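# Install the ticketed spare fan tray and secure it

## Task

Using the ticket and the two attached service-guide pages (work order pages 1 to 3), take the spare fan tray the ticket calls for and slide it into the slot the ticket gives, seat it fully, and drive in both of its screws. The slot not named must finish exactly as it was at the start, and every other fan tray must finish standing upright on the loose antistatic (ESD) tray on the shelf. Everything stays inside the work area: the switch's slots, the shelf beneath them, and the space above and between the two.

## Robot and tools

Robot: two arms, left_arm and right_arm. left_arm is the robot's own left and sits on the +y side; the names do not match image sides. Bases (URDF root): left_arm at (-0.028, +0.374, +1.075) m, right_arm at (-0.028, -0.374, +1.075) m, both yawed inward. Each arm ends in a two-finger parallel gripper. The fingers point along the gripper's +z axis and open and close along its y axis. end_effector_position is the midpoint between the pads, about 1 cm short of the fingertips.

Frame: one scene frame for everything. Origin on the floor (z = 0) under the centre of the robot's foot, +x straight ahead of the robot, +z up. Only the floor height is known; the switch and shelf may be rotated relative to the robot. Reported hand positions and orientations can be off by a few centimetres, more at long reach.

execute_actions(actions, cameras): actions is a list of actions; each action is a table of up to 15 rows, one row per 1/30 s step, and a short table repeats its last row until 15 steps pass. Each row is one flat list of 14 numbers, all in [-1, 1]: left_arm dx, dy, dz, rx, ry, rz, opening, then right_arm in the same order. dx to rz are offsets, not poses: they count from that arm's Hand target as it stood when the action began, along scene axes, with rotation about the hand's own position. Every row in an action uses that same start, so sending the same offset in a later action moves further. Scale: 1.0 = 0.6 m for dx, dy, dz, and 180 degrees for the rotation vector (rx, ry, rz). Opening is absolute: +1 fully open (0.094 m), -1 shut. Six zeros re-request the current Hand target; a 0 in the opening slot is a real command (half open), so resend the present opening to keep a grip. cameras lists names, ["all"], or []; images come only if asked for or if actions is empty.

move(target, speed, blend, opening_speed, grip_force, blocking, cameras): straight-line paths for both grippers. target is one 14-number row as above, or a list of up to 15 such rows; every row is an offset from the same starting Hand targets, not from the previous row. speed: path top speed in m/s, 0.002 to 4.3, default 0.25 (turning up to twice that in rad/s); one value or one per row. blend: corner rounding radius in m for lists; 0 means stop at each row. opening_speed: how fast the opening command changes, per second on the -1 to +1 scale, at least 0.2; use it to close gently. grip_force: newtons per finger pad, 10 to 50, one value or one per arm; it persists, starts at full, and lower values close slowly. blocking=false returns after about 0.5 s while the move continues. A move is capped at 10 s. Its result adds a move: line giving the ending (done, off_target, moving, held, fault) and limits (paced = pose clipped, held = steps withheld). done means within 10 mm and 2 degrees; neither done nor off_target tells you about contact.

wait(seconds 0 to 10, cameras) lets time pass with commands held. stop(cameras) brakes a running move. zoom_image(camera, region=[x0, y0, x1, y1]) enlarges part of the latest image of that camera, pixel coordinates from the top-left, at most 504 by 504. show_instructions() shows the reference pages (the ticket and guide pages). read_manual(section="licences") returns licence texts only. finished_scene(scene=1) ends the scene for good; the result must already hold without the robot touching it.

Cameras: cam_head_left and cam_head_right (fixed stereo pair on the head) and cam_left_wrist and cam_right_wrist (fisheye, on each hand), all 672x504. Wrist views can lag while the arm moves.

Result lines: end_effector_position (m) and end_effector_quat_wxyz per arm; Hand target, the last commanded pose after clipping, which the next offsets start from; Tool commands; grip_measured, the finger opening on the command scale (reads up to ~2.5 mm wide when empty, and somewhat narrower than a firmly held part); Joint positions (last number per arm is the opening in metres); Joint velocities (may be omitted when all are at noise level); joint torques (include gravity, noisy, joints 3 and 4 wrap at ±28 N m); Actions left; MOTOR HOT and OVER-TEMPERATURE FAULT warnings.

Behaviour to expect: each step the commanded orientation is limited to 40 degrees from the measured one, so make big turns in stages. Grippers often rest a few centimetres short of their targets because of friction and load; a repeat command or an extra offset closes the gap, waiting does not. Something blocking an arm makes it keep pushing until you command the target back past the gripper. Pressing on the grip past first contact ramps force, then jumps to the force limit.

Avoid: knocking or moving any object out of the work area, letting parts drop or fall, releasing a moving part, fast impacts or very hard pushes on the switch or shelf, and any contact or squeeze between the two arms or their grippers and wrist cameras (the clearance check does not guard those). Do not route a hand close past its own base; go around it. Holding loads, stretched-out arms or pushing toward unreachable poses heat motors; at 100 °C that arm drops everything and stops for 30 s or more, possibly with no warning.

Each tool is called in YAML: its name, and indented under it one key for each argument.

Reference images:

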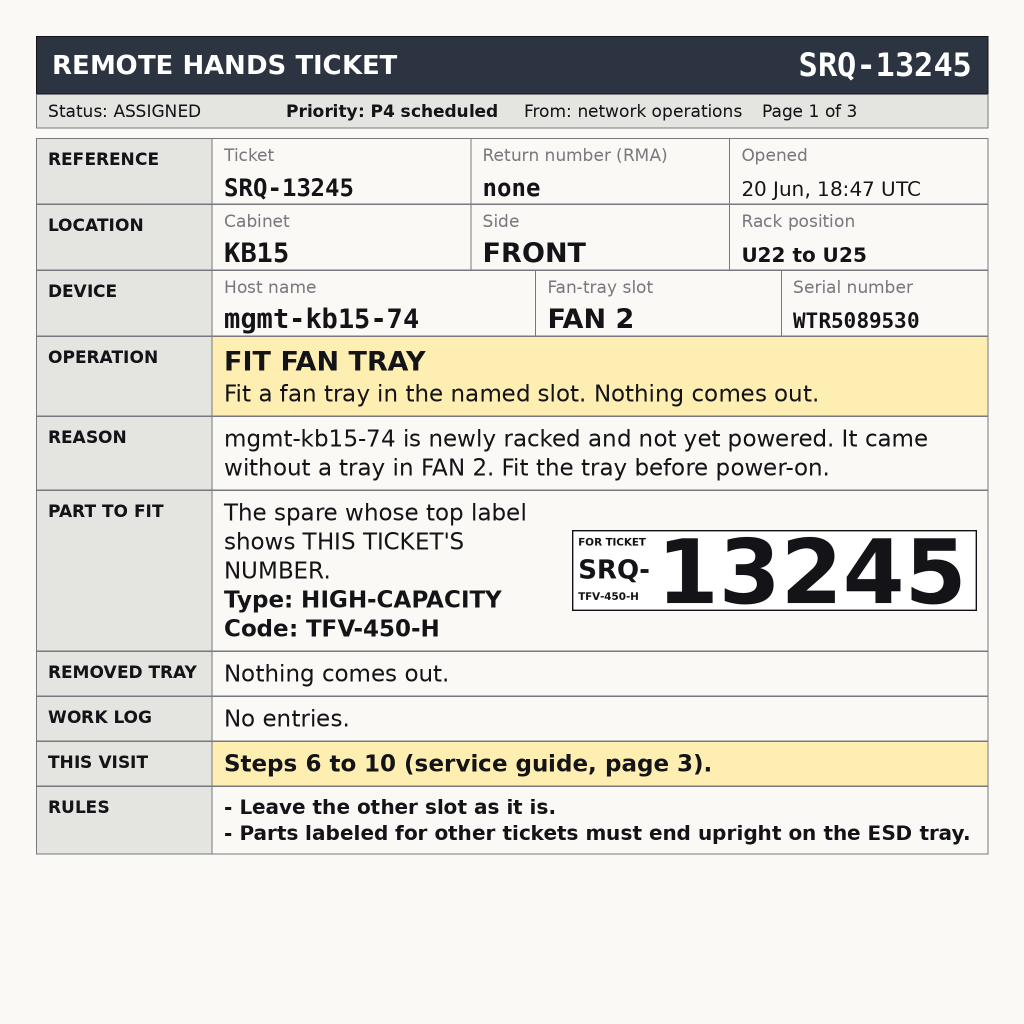

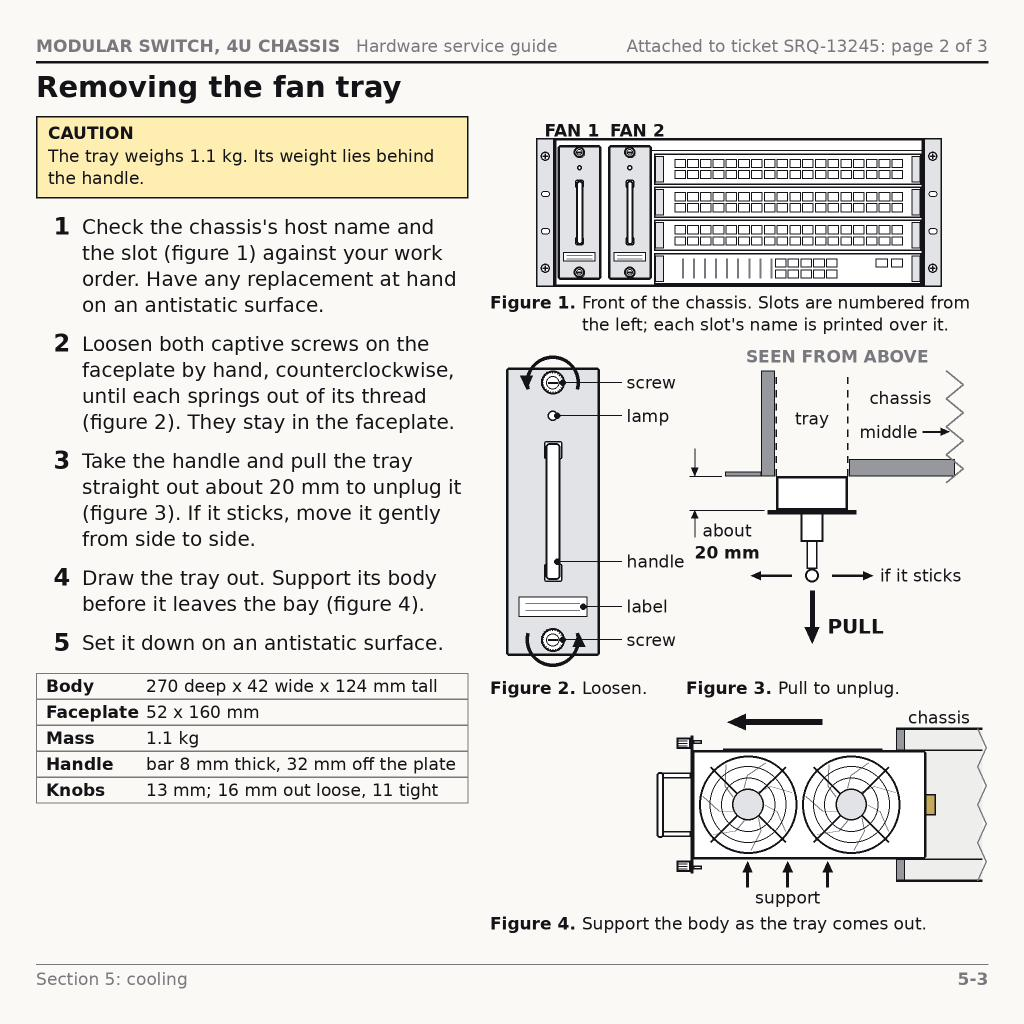

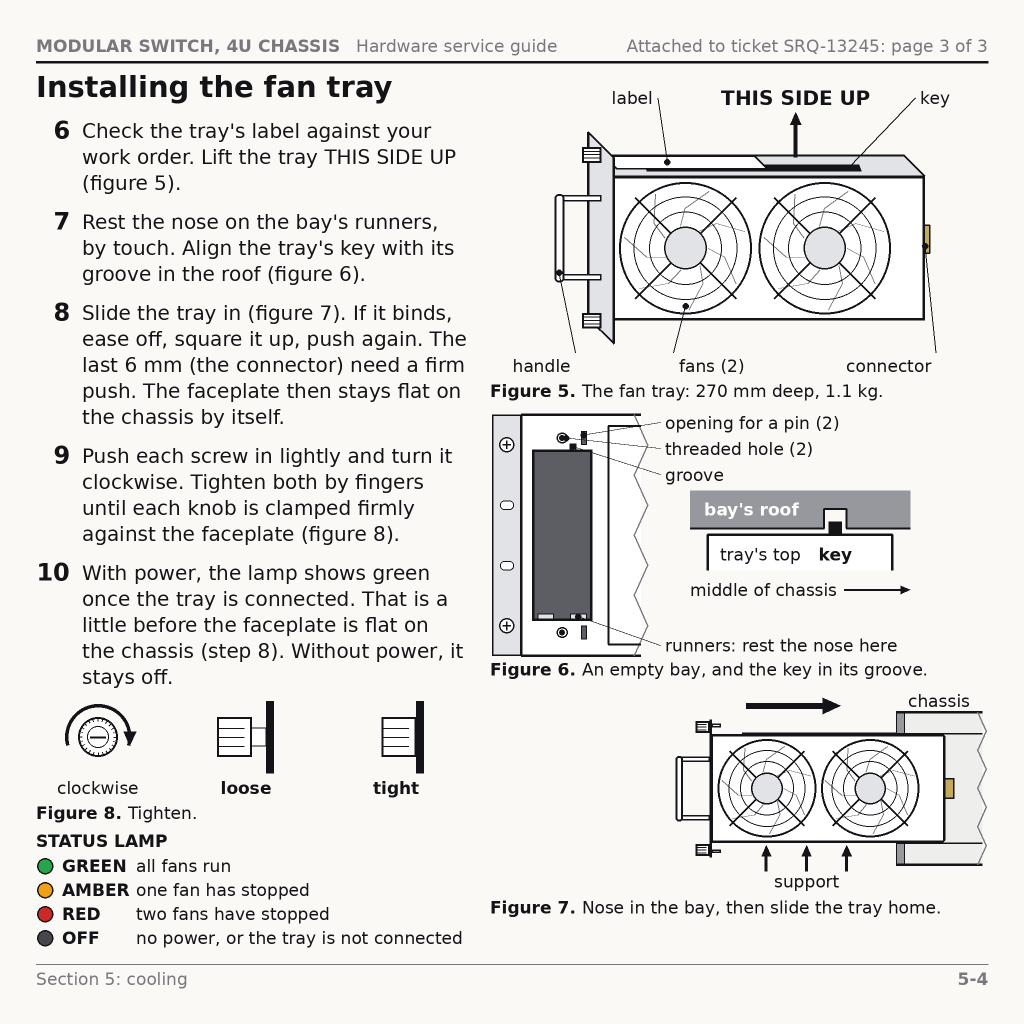

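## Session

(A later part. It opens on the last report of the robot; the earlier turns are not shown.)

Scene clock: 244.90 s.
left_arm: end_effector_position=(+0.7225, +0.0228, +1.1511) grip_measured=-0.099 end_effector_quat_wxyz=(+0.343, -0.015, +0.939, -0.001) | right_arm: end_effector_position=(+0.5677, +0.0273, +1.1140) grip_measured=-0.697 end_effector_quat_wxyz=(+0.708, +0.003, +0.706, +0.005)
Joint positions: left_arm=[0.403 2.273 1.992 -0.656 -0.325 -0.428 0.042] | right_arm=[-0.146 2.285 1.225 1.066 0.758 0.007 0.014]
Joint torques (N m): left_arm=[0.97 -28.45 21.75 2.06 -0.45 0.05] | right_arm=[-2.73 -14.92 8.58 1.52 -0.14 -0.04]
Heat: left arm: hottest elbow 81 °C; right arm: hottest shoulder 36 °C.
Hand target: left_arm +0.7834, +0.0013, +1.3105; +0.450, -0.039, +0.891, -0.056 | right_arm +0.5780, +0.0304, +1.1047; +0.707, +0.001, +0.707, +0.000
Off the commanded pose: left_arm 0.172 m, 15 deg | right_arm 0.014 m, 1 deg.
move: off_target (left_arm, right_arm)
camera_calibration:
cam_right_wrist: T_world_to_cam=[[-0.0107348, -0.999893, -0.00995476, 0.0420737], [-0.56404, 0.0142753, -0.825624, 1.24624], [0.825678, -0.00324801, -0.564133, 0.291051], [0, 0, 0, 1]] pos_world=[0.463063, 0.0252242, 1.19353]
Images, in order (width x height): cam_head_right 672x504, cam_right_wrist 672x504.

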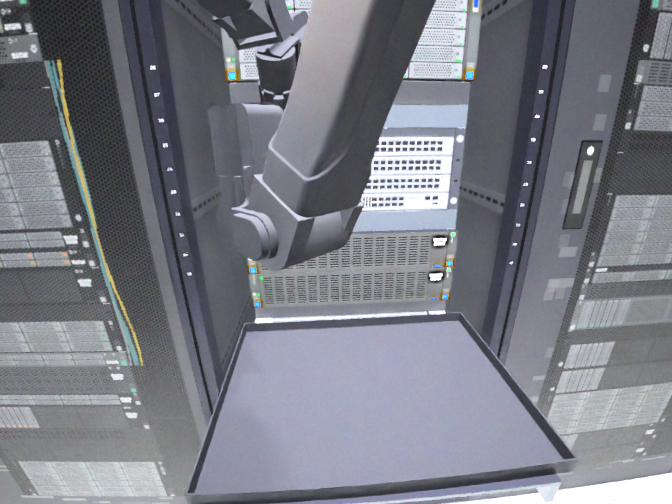

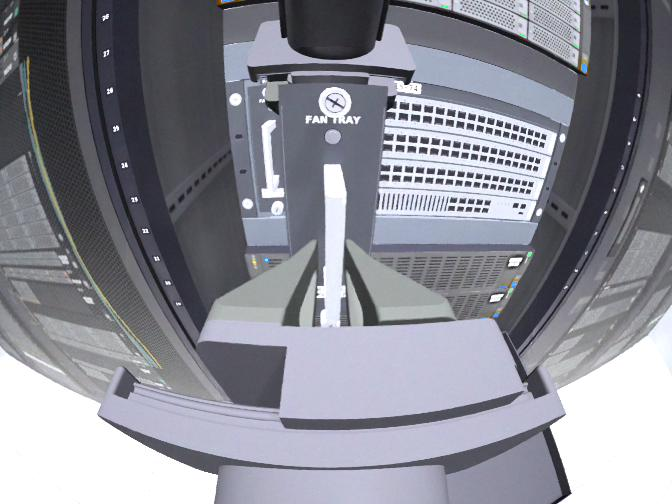

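move:
  target: [0,0,0,0,0,0,-0.25,0.0,0,0,0,0,0,-0.94]
  speed: 0.05
  opening_speed: 0.4
  cameras: ["cam_right_wrist","cam_left_wrist"]

Scene clock: 246.10 s.
left_arm: end_effector_position=(+0.7229, +0.0227, +1.1513) grip_measured=-0.099 end_effector_quat_wxyz=(+0.343, -0.013, +0.939, -0.002) | right_arm: end_effector_position=(+0.5683, +0.0272, +1.1144) grip_measured=-0.845 end_effector_quat_wxyz=(+0.708, +0.004, +0.706, +0.006)
Joint positions: left_arm=[0.404 2.274 1.994 -0.657 -0.322 -0.424 0.042] | right_arm=[-0.147 2.285 1.226 1.066 0.758 0.009 0.007]
Joint torques (N m): left_arm=[1.38 -29.45 21.78 2.33 -0.54 0.08] | right_arm=[-2.73 -14.97 8.51 1.52 -0.14 -0.06]
Heat: left arm: hottest elbow 81 °C; right arm: hottest shoulder 36 °C.
Hand target: left_arm +0.7834, +0.0014, +1.3106; +0.450, -0.039, +0.891, -0.056 | right_arm +0.5781, +0.0304, +1.1049; +0.707, +0.001, +0.707, +0.000
Off the commanded pose: left_arm 0.172 m, 15 deg | right_arm 0.014 m, 1 deg.
move: off_target (left_arm, right_arm)
camera_calibration:
cam_left_wrist: T_world_to_cam=[[0.0437872, -0.998782, 0.0227517, -0.0383528], [-0.998974, -0.0440366, -0.0105757, 0.730672], [0.0115648, -0.0222653, -0.999685, 1.26785], [0, 0, 0, 1]] pos_world=[0.71694, 0.0220993, 1.27605]
cam_right_wrist: T_world_to_cam=[[-0.0114524, -0.99985, -0.0130157, 0.0456625], [-0.563382, 0.0172059, -0.826017, 1.24694], [0.826117, -0.00212708, -0.563495, 0.289869], [0, 0, 0, 1]] pos_world=[0.46356, 0.0248176, 1.19393]
Images, in order (width x height): cam_left_wrist 672x504, cam_right_wrist 672x504.

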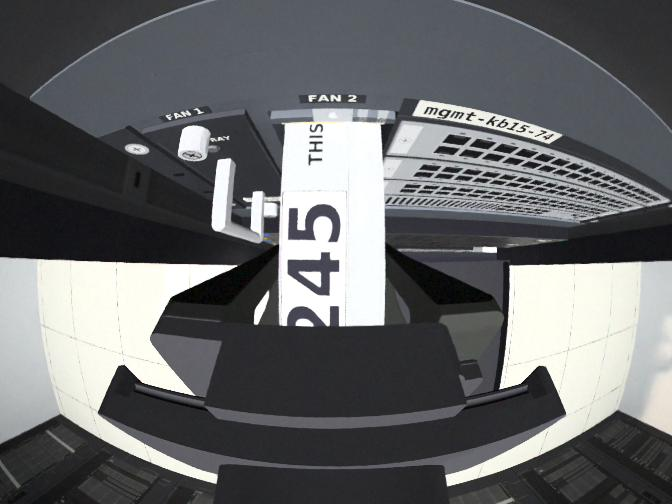

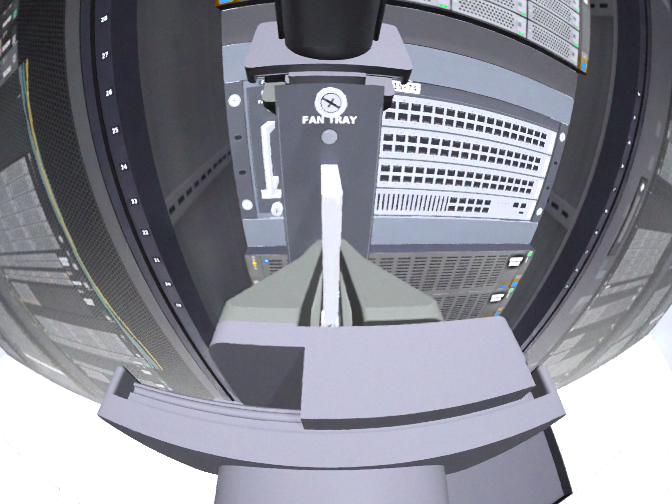

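move:
  target: [0,0,0,0,0,0,0.15,0,0,0,0,0,0,-0.94]
  speed: 0.05
  opening_speed: 0.4
  cameras: ["cam_right_wrist","cam_left_wrist"]

Scene clock: 248.97 s.
left_arm: end_effector_position=(+0.7565, +0.0044, +1.2619) grip_measured=+0.148 end_effector_quat_wxyz=(+0.411, -0.025, +0.910, -0.036) | right_arm: end_effector_position=(+0.5681, +0.0269, +1.1118) grip_measured=-0.846 end_effector_quat_wxyz=(+0.707, +0.004, +0.707, +0.006)
Joint positions: left_arm=[0.402 2.252 2.179 -0.697 -0.332 -0.419 0.054] | right_arm=[-0.147 2.289 1.226 1.065 0.759 0.011 0.007]
Joint torques (N m): left_arm=[1.08 -21.3 18.19 1.66 -0.1 0.01] | right_arm=[-2.67 -15.21 8.53 1.58 -0.15 -0.08]
Heat: left arm: hottest elbow 80 °C; right arm: hottest shoulder 36 °C.
Hand target: left_arm +0.7834, +0.0013, +1.3105; +0.450, -0.039, +0.891, -0.056 | right_arm +0.5781, +0.0304, +1.1048; +0.707, +0.001, +0.707, +0.000
Off the commanded pose: left_arm 0.056 m, 6 deg | right_arm 0.013 m, 1 deg.
move: off_target (left_arm, right_arm)
camera_calibration:
cam_left_wrist: T_world_to_cam=[[0.0364309, -0.994422, 0.0989852, -0.151279], [-0.986291, -0.0517305, -0.156695, 0.939415], [0.160941, -0.0919197, -0.982674, 1.24348], [0, 0, 0, 1]] pos_world=[0.731921, 0.0124621, 1.38412]
cam_right_wrist: T_world_to_cam=[[-0.0119294, -0.999856, -0.0120447, 0.0445027], [-0.566096, 0.0166825, -0.82417, 1.24413], [0.824253, -0.00301343, -0.566214, 0.2927], [0, 0, 0, 1]] pos_world=[0.463571, 0.0246231, 1.19164]
Images, in order (width x height): cam_left_wrist 672x504, cam_right_wrist 672x504.

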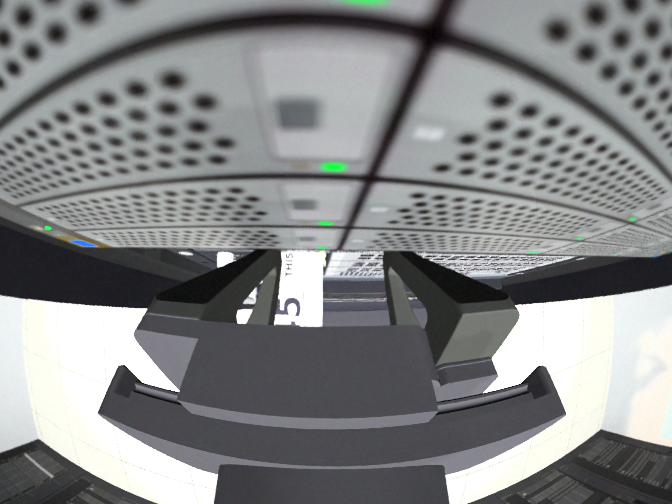

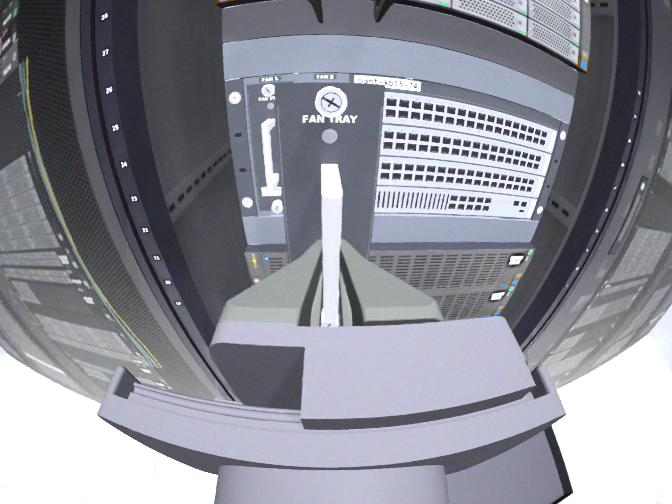

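move:
  target:
    - [-0.2,0.02,0,0,0,0,0.15,0,0,0,0,0,0,-0.94]
    - [-0.35,0.25,0.05,0,0,0,0.15,0,0,0,0,0,0,-0.94]
  speed: 0.12
  blend: 0.03
  cameras: ["cam_right_wrist","cam_left_wrist","cam_head_left","cam_head_right"]

Scene clock: 252.33 s.
left_arm: end_effector_position=(+0.5726, +0.1482, +1.3248) grip_measured=+0.148 end_effector_quat_wxyz=(+0.435, -0.038, +0.898, -0.050) | right_arm: end_effector_position=(+0.5681, +0.0269, +1.1118) grip_measured=-0.846 end_effector_quat_wxyz=(+0.707, +0.004, +0.707, +0.006)
Joint positions: left_arm=[0.471 1.565 1.288 -0.419 -0.286 -0.387 0.054] | right_arm=[-0.147 2.289 1.226 1.065 0.759 0.011 0.007]
Joint torques (N m): left_arm=[1.73 -14.51 9.59 2.13 0.06 0.11] | right_arm=[-2.73 -15.15 8.54 1.58 -0.15 -0.08]
Heat: left arm: hottest elbow 78 °C; right arm: hottest shoulder 36 °C.
Hand target: left_arm +0.5734, +0.1513, +1.3403; +0.450, -0.039, +0.891, -0.056 | right_arm +0.5781, +0.0304, +1.1048; +0.707, +0.001, +0.707, +0.000
Off the commanded pose: left_arm 0.016 m, 2 deg | right_arm 0.013 m, 1 deg.
move: off_target (left_arm, right_arm)
camera_calibration:
cam_left_wrist: T_world_to_cam=[[0.0447621, -0.989532, 0.137199, -0.0639499], [-0.975722, -0.0727781, -0.206568, 0.838513], [0.21439, -0.124622, -0.968765, 1.30391], [0, 0, 0, 1]] pos_world=[0.541472, 0.16024, 1.44516]
cam_right_wrist: T_world_to_cam=[[-0.0119294, -0.999856, -0.0120447, 0.0445027], [-0.566096, 0.0166825, -0.82417, 1.24413], [0.824253, -0.00301343, -0.566214, 0.2927], [0, 0, 0, 1]] pos_world=[0.463571, 0.0246231, 1.19164]

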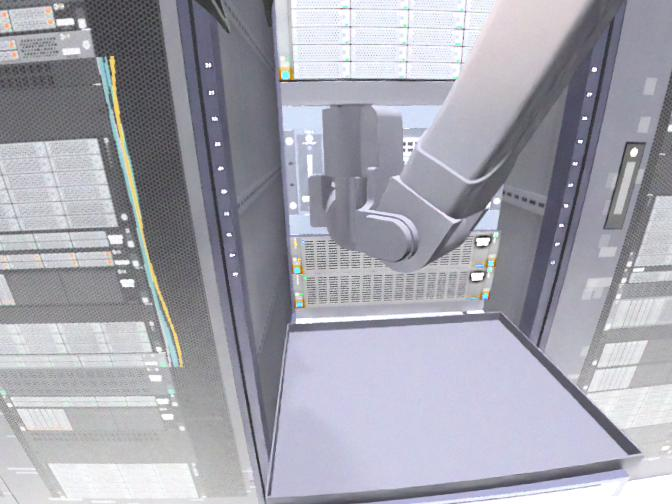

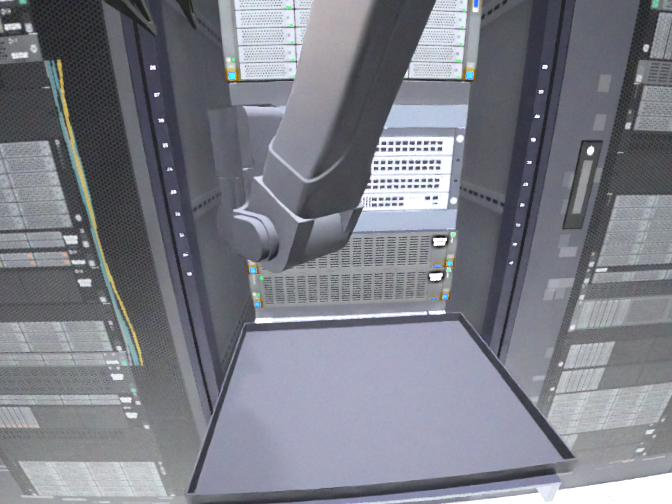

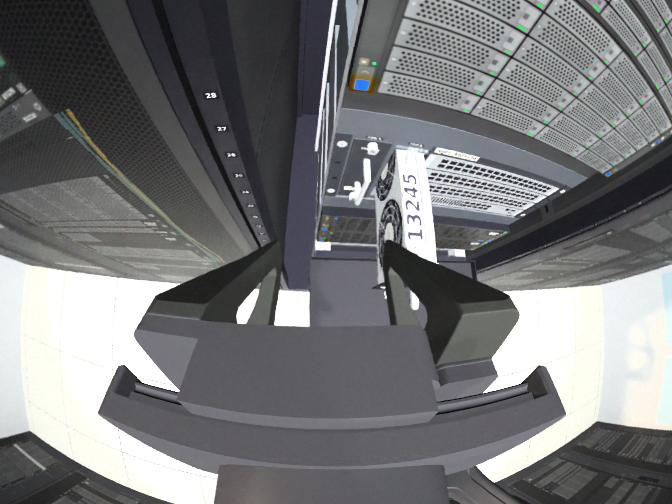

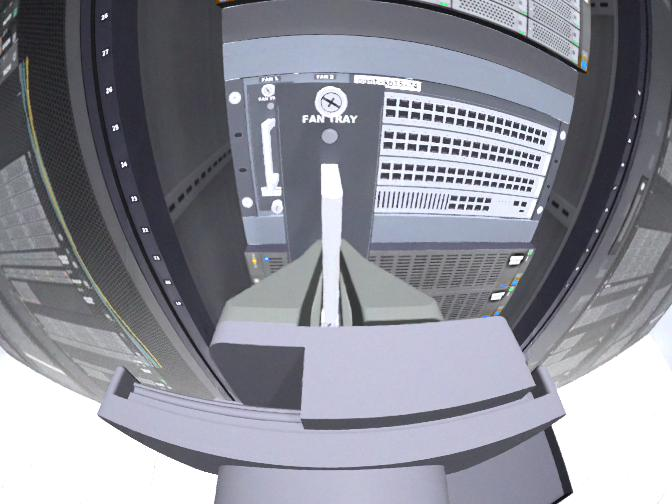

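move:
  target: [-0.05,0.05,0.02,0,0,0,0.15,0.1,0.0012,0.002,0,0,0,-0.94]
  speed: 0.06
  cameras: ["cam_right_wrist","cam_left_wrist"]

Scene clock: 254.53 s.
left_arm: end_effector_position=(+0.5452, +0.1752, +1.3401) grip_measured=+0.148 end_effector_quat_wxyz=(+0.441, -0.038, +0.895, -0.054) | right_arm: end_effector_position=(+0.5724, +0.0320, +1.1111) grip_measured=-0.846 end_effector_quat_wxyz=(+0.704, -0.003, +0.711, +0.009)
Joint positions: left_arm=[0.5 1.458 1.201 -0.419 -0.261 -0.367 0.054] | right_arm=[-0.149 2.29 1.241 1.037 0.742 0.016 0.007]
Joint torques (N m): left_arm=[1.08 -12.16 9.55 1.42 0.2 0.12] | right_arm=[-7.59 -12.81 16.05 -0.44 -2.07 -0.14]
Heat: left arm: hottest elbow 76 °C; right arm: hottest shoulder 36 °C.
Hand target: left_arm +0.5434, +0.1812, +1.3524; +0.450, -0.039, +0.891, -0.056 | right_arm +0.6380, +0.0312, +1.1060; +0.707, +0.001, +0.707, +0.000
Off the commanded pose: left_arm 0.014 m, 1 deg | right_arm 0.066 m, 1 deg.
move: off_target (left_arm, right_arm)
camera_calibration:
cam_left_wrist: T_world_to_cam=[[0.0396683, -0.988668, 0.14478, -0.0456024], [-0.97318, -0.071086, -0.218788, 0.83163], [0.226601, -0.132218, -0.964972, 1.31757], [0, 0, 0, 1]] pos_world=[0.512572, 0.188238, 1.45997]
cam_right_wrist: T_world_to_cam=[[0.00250734, -0.999973, -0.00692532, 0.0357423], [-0.574693, 0.00422655, -0.818358, 1.24479], [0.818365, 0.00603184, -0.574667, 0.301168], [0, 0, 0, 1]] pos_world=[0.468819, 0.0286636, 1.192]
Images, in order (width x height): cam_left_wrist 672x504, cam_right_wrist 672x504.

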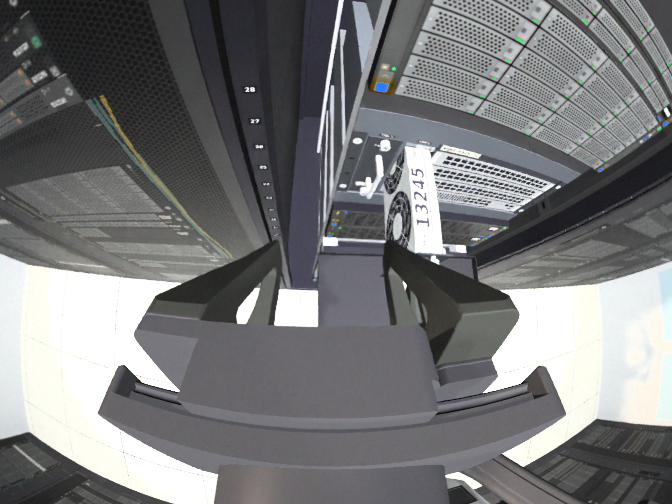

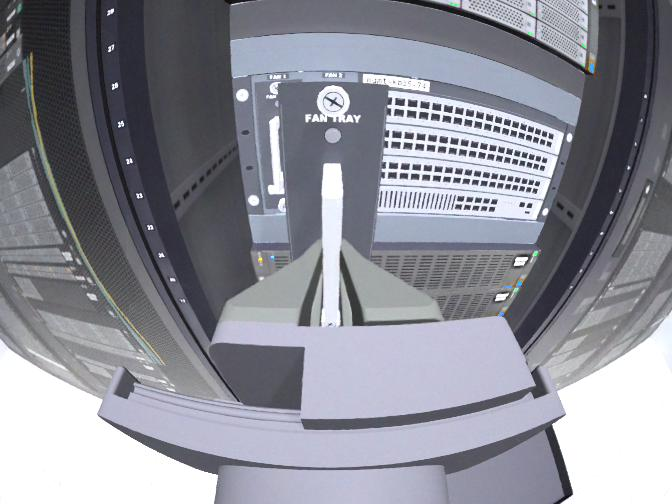

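move:
  target: [0,0,0,0,0,0,0.15,-0.1,-0.0012,-0.002,0,0,0,-0.94]
  speed: 0.1
  cameras: ["cam_right_wrist","cam_left_wrist"]

zoom_image:
  camera: "cam_left_wrist"
  region: [320, 100, 500, 280]

zoom_image:
  camera: "cam_right_wrist"
  region: [230, 50, 450, 270]

Scene clock: 256.03 s.
left_arm: end_effector_position=(+0.5453, +0.1754, +1.3401) grip_measured=+0.148 end_effector_quat_wxyz=(+0.441, -0.038, +0.895, -0.054) | right_arm: end_effector_position=(+0.5706, +0.0317, +1.1130) grip_measured=-0.846 end_effector_quat_wxyz=(+0.706, +0.004, +0.708, +0.006)
Joint positions: left_arm=[0.5 1.458 1.201 -0.419 -0.261 -0.367 0.054] | right_arm=[-0.145 2.29 1.241 1.046 0.76 0.016 0.007]
Joint torques (N m): left_arm=[2.08 -12.28 9.78 1.31 0.1 0.1] | right_arm=[-2.96 -15.38 7.54 2.33 -0.21 -0.12]
Heat: left arm: hottest elbow 75 °C; right arm: hottest shoulder 36 °C.
Hand target: left_arm +0.5435, +0.1814, +1.3525; +0.450, -0.039, +0.891, -0.056 | right_arm +0.5780, +0.0305, +1.1048; +0.707, +0.001, +0.707, +0.000
Off the commanded pose: left_arm 0.014 m, 1 deg | right_arm 0.011 m, 1 deg.
move: off_target (left_arm, right_arm)
camera_calibration:
cam_left_wrist: T_world_to_cam=[[0.0398498, -0.988698, 0.144526, -0.0452239], [-0.973169, -0.0712068, -0.218795, 0.831762], [0.226613, -0.131929, -0.965008, 1.31755], [0, 0, 0, 1]] pos_world=[0.512672, 0.188338, 1.45997]
cam_right_wrist: T_world_to_cam=[[-0.0104191, -0.999858, -0.0132648, 0.0498927], [-0.56907, 0.0168368, -0.822117, 1.24583], [0.822223, -0.00101714, -0.569164, 0.295663], [0, 0, 0, 1]] pos_world=[0.466385, 0.0292105, 1.19316]
Images, in order (width x height): cam_left_wrist 672x504, cam_right_wrist 672x504.

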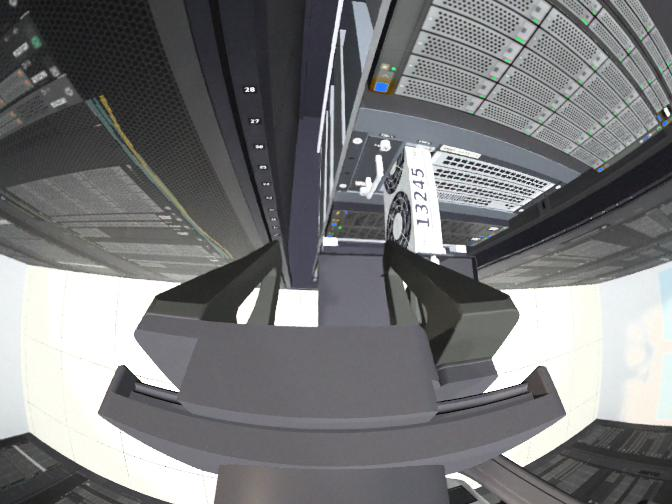

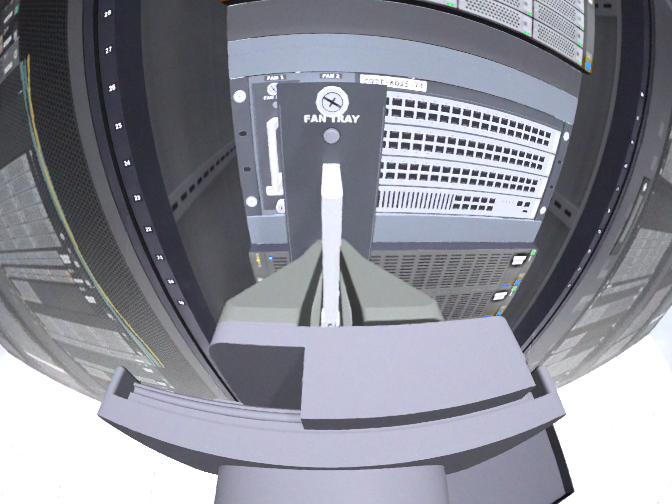

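Scaled by 2.800 from the camera's 672x504 image, which has a finer 960x720 frame.

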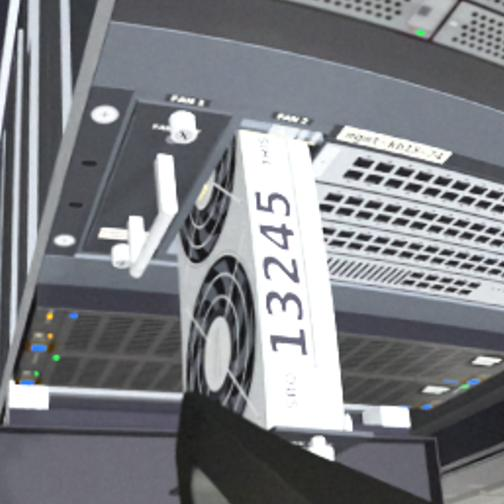

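Scaled by 2.291 from the camera's 672x504 image, which has a finer 960x720 frame.

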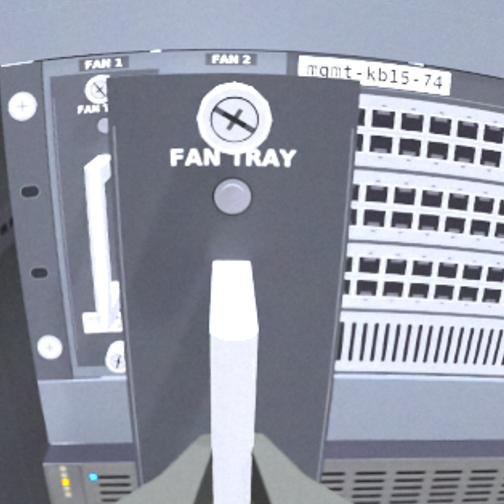

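move:
  target: [0,0,0,0,0,0,0.15,-0.008,-0.0085,0.005,0,0,0,-0.94]
  speed: 0.05
  cameras: ["cam_right_wrist"]

Scene clock: 258.57 s.
left_arm: end_effector_position=(+0.5453, +0.1754, +1.3401) grip_measured=+0.148 end_effector_quat_wxyz=(+0.441, -0.038, +0.895, -0.054) | right_arm: end_effector_position=(+0.5700, +0.0315, +1.1128) grip_measured=-0.846 end_effector_quat_wxyz=(+0.706, +0.004, +0.708, +0.007)
Joint positions: left_arm=[0.5 1.458 1.201 -0.419 -0.261 -0.367 0.054] | right_arm=[-0.145 2.29 1.239 1.05 0.758 0.016 0.007]
Joint torques (N m): left_arm=[0.97 -12.45 9.52 1.43 0.08 0.12] | right_arm=[-3.02 -16.44 5.83 2.62 -0.14 -0.12]
Heat: left arm: hottest elbow 74 °C; right arm: hottest shoulder 36 °C.
Hand target: left_arm +0.5435, +0.1814, +1.3525; +0.450, -0.039, +0.891, -0.056 | right_arm +0.5732, +0.0254, +1.1079; +0.707, +0.001, +0.707, +0.001
Off the commanded pose: left_arm 0.014 m, 1 deg | right_arm 0.008 m, 1 deg.
move: off_target (left_arm)
camera_calibration:
cam_right_wrist: T_world_to_cam=[[-0.00849879, -0.999865, -0.0140513, 0.0494135], [-0.568439, 0.0163913, -0.822562, 1.2455], [0.822681, 0.000996503, -0.568502, 0.294922], [0, 0, 0, 1]] pos_world=[0.465784, 0.0286976, 1.19286]
Images, in order (width x height): cam_right_wrist 672x504.

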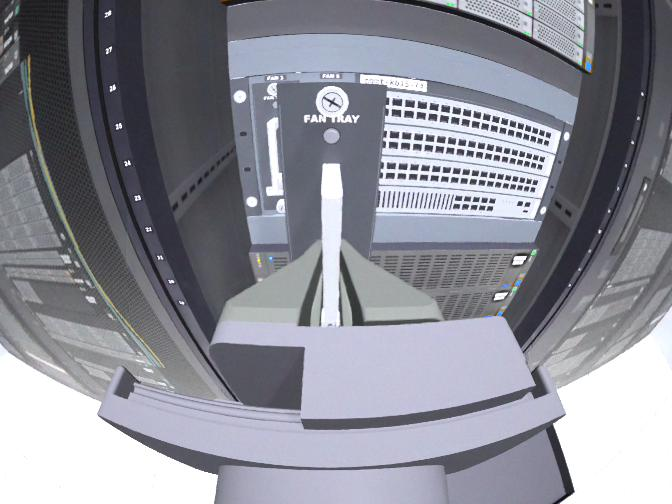

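move:
  target: [0,0,0,0,0,0,0.15,0,-0.0167,0,0,0,0,-0.94]
  speed: 0.05
  cameras: ["cam_right_wrist"]

Scene clock: 259.60 s.
left_arm: end_effector_position=(+0.5453, +0.1754, +1.3401) grip_measured=+0.148 end_effector_quat_wxyz=(+0.441, -0.038, +0.895, -0.054) | right_arm: end_effector_position=(+0.5695, +0.0286, +1.1117) grip_measured=-0.846 end_effector_quat_wxyz=(+0.707, +0.001, +0.707, +0.013)
Joint positions: left_arm=[0.5 1.458 1.201 -0.419 -0.261 -0.367 0.054] | right_arm=[-0.15 2.29 1.228 1.066 0.741 0.016 0.007]
Joint torques (N m): left_arm=[0.62 -12.69 9.46 1.43 0.14 0.12] | right_arm=[-3.55 -17.03 4.83 2.51 0.01 -0.12]
Heat: left arm: hottest elbow 74 °C; right arm: hottest shoulder 36 °C.
Hand target: left_arm +0.5435, +0.1814, +1.3525; +0.450, -0.039, +0.891, -0.056 | right_arm +0.5732, +0.0153, +1.1078; +0.707, +0.001, +0.707, +0.000
Off the commanded pose: left_arm 0.014 m, 1 deg | right_arm 0.014 m, 1 deg.
move: off_target (left_arm, right_arm)
camera_calibration:
cam_right_wrist: T_world_to_cam=[[0.0026026, -0.999845, -0.0174174, 0.043965], [-0.565584, 0.0128922, -0.82459, 1.24512], [0.824687, 0.0119971, -0.565463, 0.289956], [0, 0, 0, 1]] pos_world=[0.46498, 0.0244273, 1.19144]
Images, in order (width x height): cam_right_wrist 672x504.

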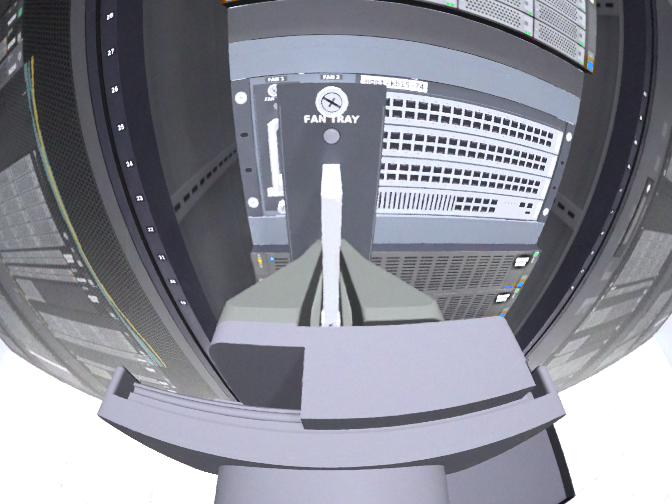

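execute_actions:
  actions: []

zoom_image:
  camera: "cam_left_wrist"
  region: [390, 130, 470, 270]

zoom_image:
  camera: "cam_left_wrist"
  region: [330, 120, 490, 180]

Scene clock: 260.23 s.
left_arm: end_effector_position=(+0.5453, +0.1754, +1.3401) grip_measured=+0.148 end_effector_quat_wxyz=(+0.441, -0.038, +0.895, -0.054) | right_arm: end_effector_position=(+0.5695, +0.0286, +1.1117) grip_measured=-0.846 end_effector_quat_wxyz=(+0.707, +0.001, +0.707, +0.013)
Joint positions: left_arm=[0.5 1.458 1.201 -0.419 -0.261 -0.367 0.054] | right_arm=[-0.15 2.29 1.228 1.066 0.741 0.016 0.007]
Joint velocities: within noise
Joint torques (N m): left_arm=[1.49 -12.57 9.74 1.46 0.11 0.18] | right_arm=[-3.55 -17.03 4.83 2.51 0.01 -0.12]
Heat: left arm: hottest elbow 73 °C; right arm: hottest shoulder 36 °C.
Hand target: left_arm +0.5435, +0.1814, +1.3525; +0.450, -0.039, +0.891, -0.056 | right_arm +0.5732, +0.0153, +1.1078; +0.707, +0.001, +0.707, +0.000
Tool commands: left_gripper/opening=+0.15 right_gripper/opening=-0.94
Off the commanded pose: left_arm 0.014 m, 1 deg | right_arm 0.014 m, 1 deg.
camera_calibration:
cam_left_wrist: T_world_to_cam=[[0.0398498, -0.988698, 0.144526, -0.0452239], [-0.973169, -0.0712068, -0.218795, 0.831762], [0.226613, -0.131929, -0.965008, 1.31755], [0, 0, 0, 1]] pos_world=[0.512672, 0.188338, 1.45997]
cam_right_wrist: T_world_to_cam=[[0.0026026, -0.999845, -0.0174174, 0.043965], [-0.565584, 0.0128922, -0.82459, 1.24512], [0.824687, 0.0119971, -0.565463, 0.289956], [0, 0, 0, 1]] pos_world=[0.46498, 0.0244273, 1.19144]

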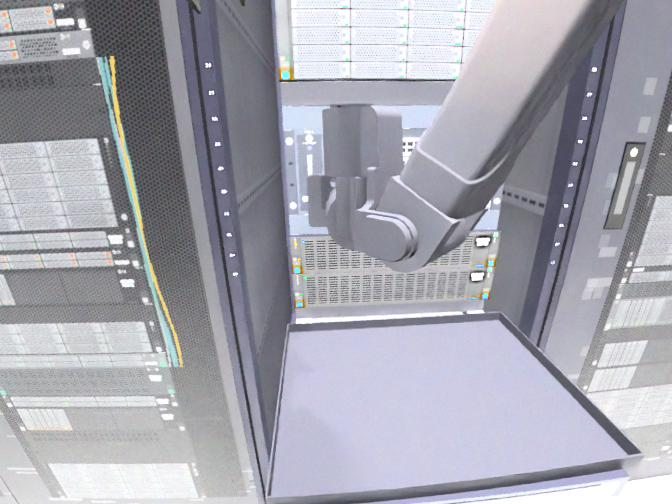

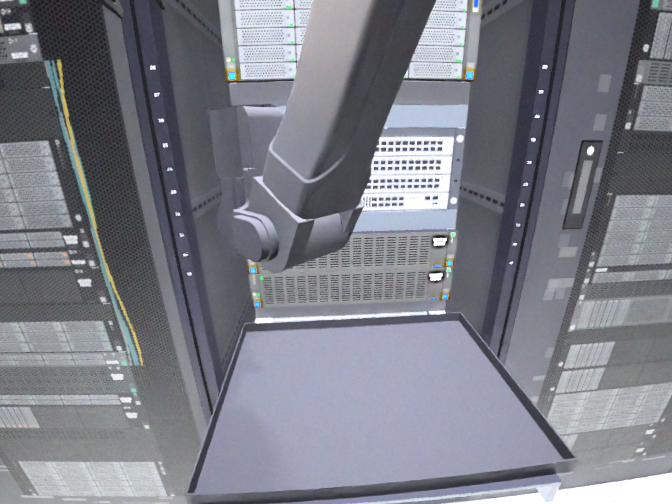

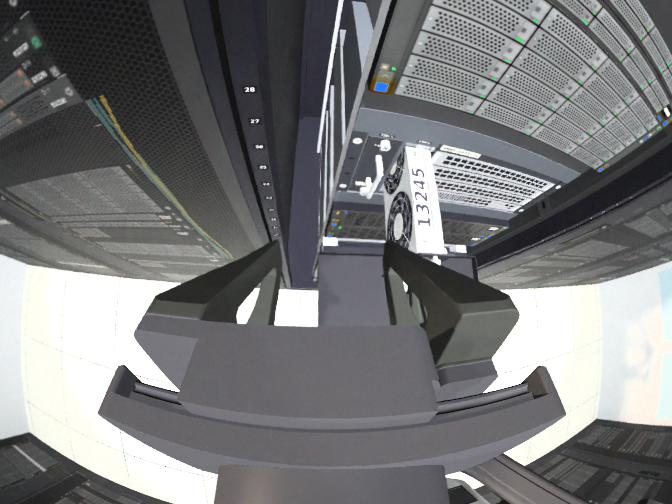

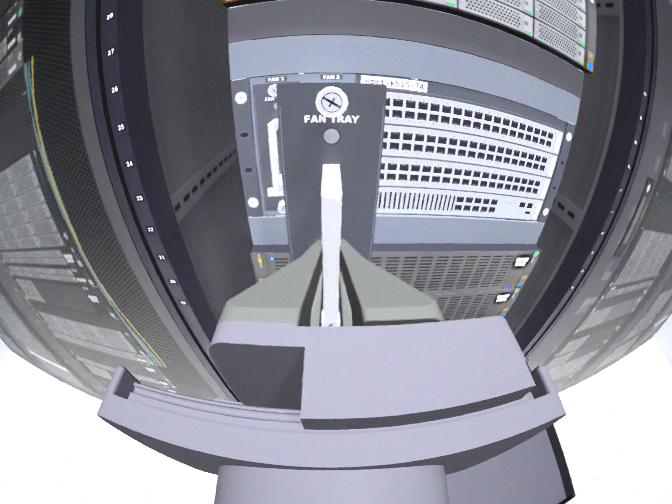

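Scaled by 3.600 from the camera's 672x504 image, which has a finer 960x720 frame.

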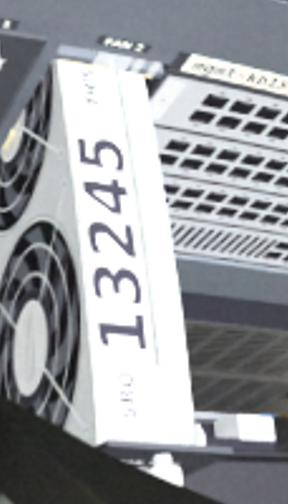

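Scaled by 3.150 from the camera's 672x504 image, which has a finer 960x720 frame.

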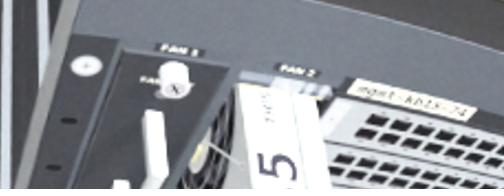

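move:
  target: [0.07,-0.245,0.02,0,0,0,0.15,0,0,0,0,0,0,-0.94]
  speed: 0.15
  cameras: ["cam_left_wrist"]

zoom_image:
  camera: "cam_left_wrist"
  region: [240, 100, 440, 270]

Scene clock: 262.73 s.
left_arm: end_effector_position=(+0.5711, +0.0447, +1.3310) grip_measured=+0.148 end_effector_quat_wxyz=(+0.429, -0.029, +0.902, -0.040) | right_arm: end_effector_position=(+0.5695, +0.0286, +1.1117) grip_measured=-0.846 end_effector_quat_wxyz=(+0.707, +0.001, +0.707, +0.013)
Joint positions: left_arm=[0.302 1.698 1.485 -0.544 -0.416 -0.488 0.054] | right_arm=[-0.15 2.29 1.228 1.066 0.741 0.016 0.007]
Joint torques (N m): left_arm=[0.03 -14.27 15.32 1.01 -0.24 -0.1] | right_arm=[-3.55 -17.03 4.82 2.52 0.01 -0.13]
Heat: left arm: hottest elbow 73 °C; right arm: hottest shoulder 36 °C.
Hand target: left_arm +0.5855, +0.0344, +1.3644; +0.450, -0.039, +0.891, -0.056 | right_arm +0.5732, +0.0153, +1.1078; +0.707, +0.001, +0.707, +0.000
Off the commanded pose: left_arm 0.038 m, 4 deg | right_arm 0.014 m, 1 deg.
move: off_target (left_arm, right_arm)
camera_calibration:
cam_left_wrist: T_world_to_cam=[[0.0368478, -0.993211, 0.110333, -0.126693], [-0.979314, -0.0578716, -0.193896, 0.815316], [0.198965, -0.100906, -0.974798, 1.31315], [0, 0, 0, 1]] pos_world=[0.541848, 0.0538557, 1.45212]
Images, in order (width x height): cam_left_wrist 672x504.

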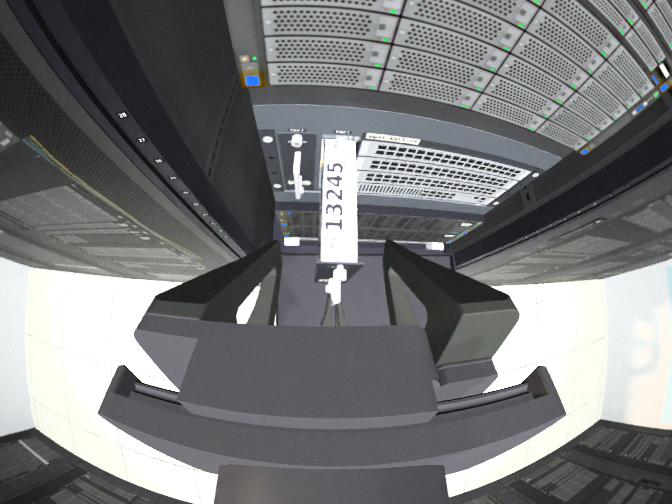

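Scaled by 2.520 from the camera's 672x504 image, which has a finer 960x720 frame.

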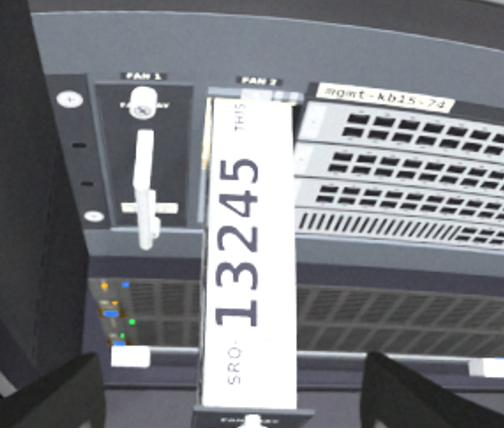

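zoom_image:
  camera: "cam_left_wrist"
  region: [300, 120, 380, 180]

zoom_image:
  camera: "cam_left_wrist"
  region: [300, 220, 380, 280]

Scaled by 6.300 from the camera's 672x504 image, which has a finer 960x720 frame.

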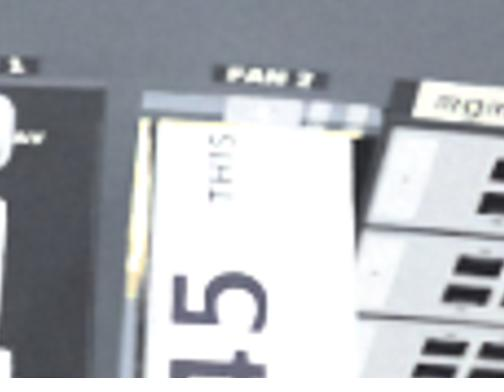

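Scaled by 6.300 from the camera's 672x504 image, which has a finer 960x720 frame.

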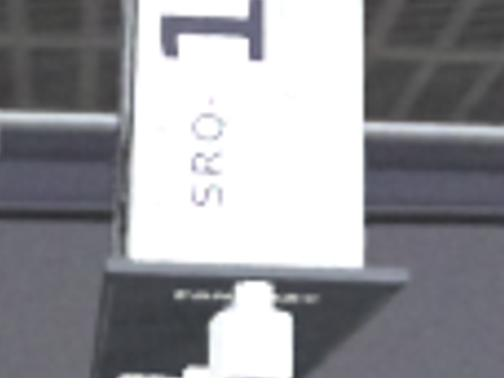

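zoom_image:
  camera: "cam_left_wrist"
  region: [500, 140, 580, 220]

zoom_image:
  camera: "cam_left_wrist"
  region: [250, 110, 330, 190]

Scaled by 6.300 from the camera's 672x504 image, which has a finer 960x720 frame.

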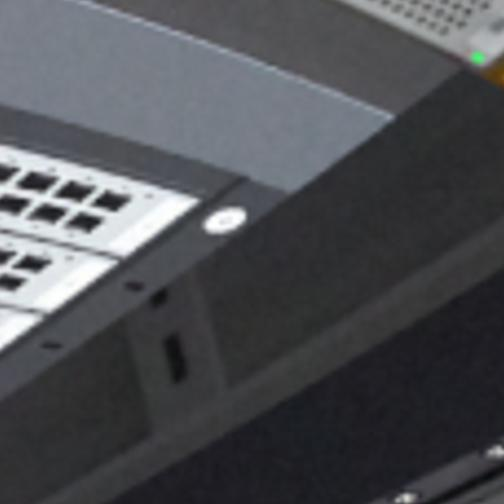

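Scaled by 6.300 from the camera's 672x504 image, which has a finer 960x720 frame.

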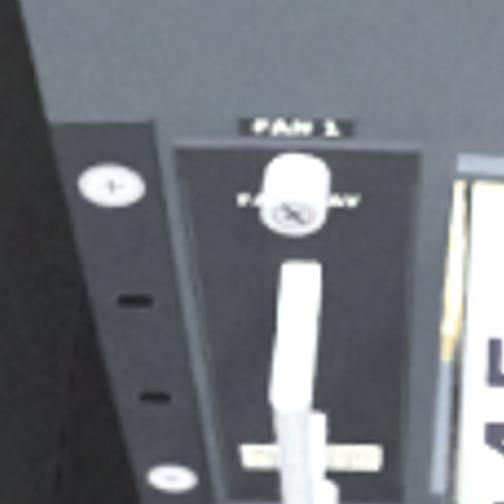

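move:
  target: [0,0,0,0,0,0,0.15,0.03,0.005,0.005,0,0,0,-0.94]
  speed: 0.05
  cameras: ["cam_left_wrist"]

zoom_image:
  camera: "cam_left_wrist"
  region: [240, 100, 440, 270]

Scene clock: 266.77 s.
left_arm: end_effector_position=(+0.5710, +0.0448, +1.3309) grip_measured=+0.148 end_effector_quat_wxyz=(+0.429, -0.029, +0.902, -0.040) | right_arm: end_effector_position=(+0.5701, +0.0294, +1.1117) grip_measured=-0.846 end_effector_quat_wxyz=(+0.707, -0.002, +0.707, +0.015)
Joint positions: left_arm=[0.302 1.698 1.485 -0.545 -0.416 -0.488 0.054] | right_arm=[-0.151 2.29 1.228 1.066 0.732 0.016 0.007]
Joint torques (N m): left_arm=[0.97 -14.04 15.65 1.11 -0.27 -0.07] | right_arm=[-4.72 -16.26 8.25 1.06 -0.27 -0.13]
Heat: left arm: hottest elbow 71 °C; right arm: hottest shoulder 37 °C.
Hand target: left_arm +0.5855, +0.0344, +1.3644; +0.450, -0.039, +0.891, -0.056 | right_arm +0.5912, +0.0183, +1.1108; +0.707, +0.001, +0.707, +0.000
Off the commanded pose: left_arm 0.038 m, 4 deg | right_arm 0.024 m, 2 deg.
move: off_target (left_arm, right_arm)
camera_calibration:
cam_left_wrist: T_world_to_cam=[[0.0370489, -0.993189, 0.110466, -0.126885], [-0.979369, -0.0580618, -0.193561, 0.814855], [0.198656, -0.101016, -0.97485, 1.31331], [0, 0, 0, 1]] pos_world=[0.541848, 0.0539556, 1.45202]
Images, in order (width x height): cam_left_wrist 672x504.

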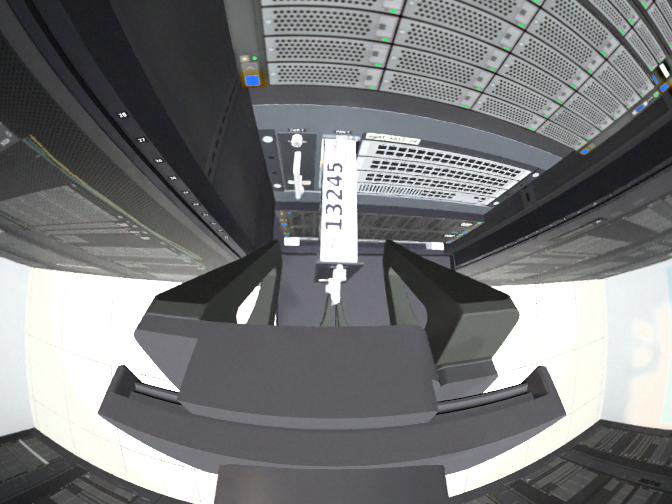

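Scaled by 2.520 from the camera's 672x504 image, which has a finer 960x720 frame.

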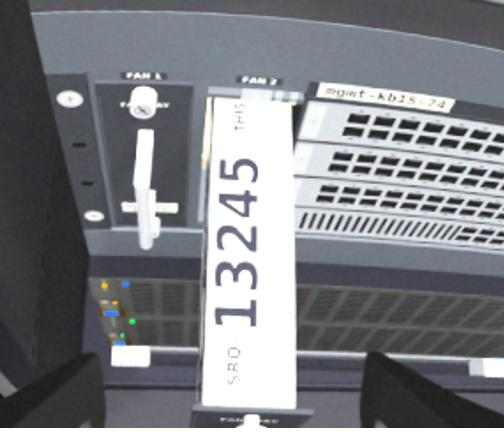

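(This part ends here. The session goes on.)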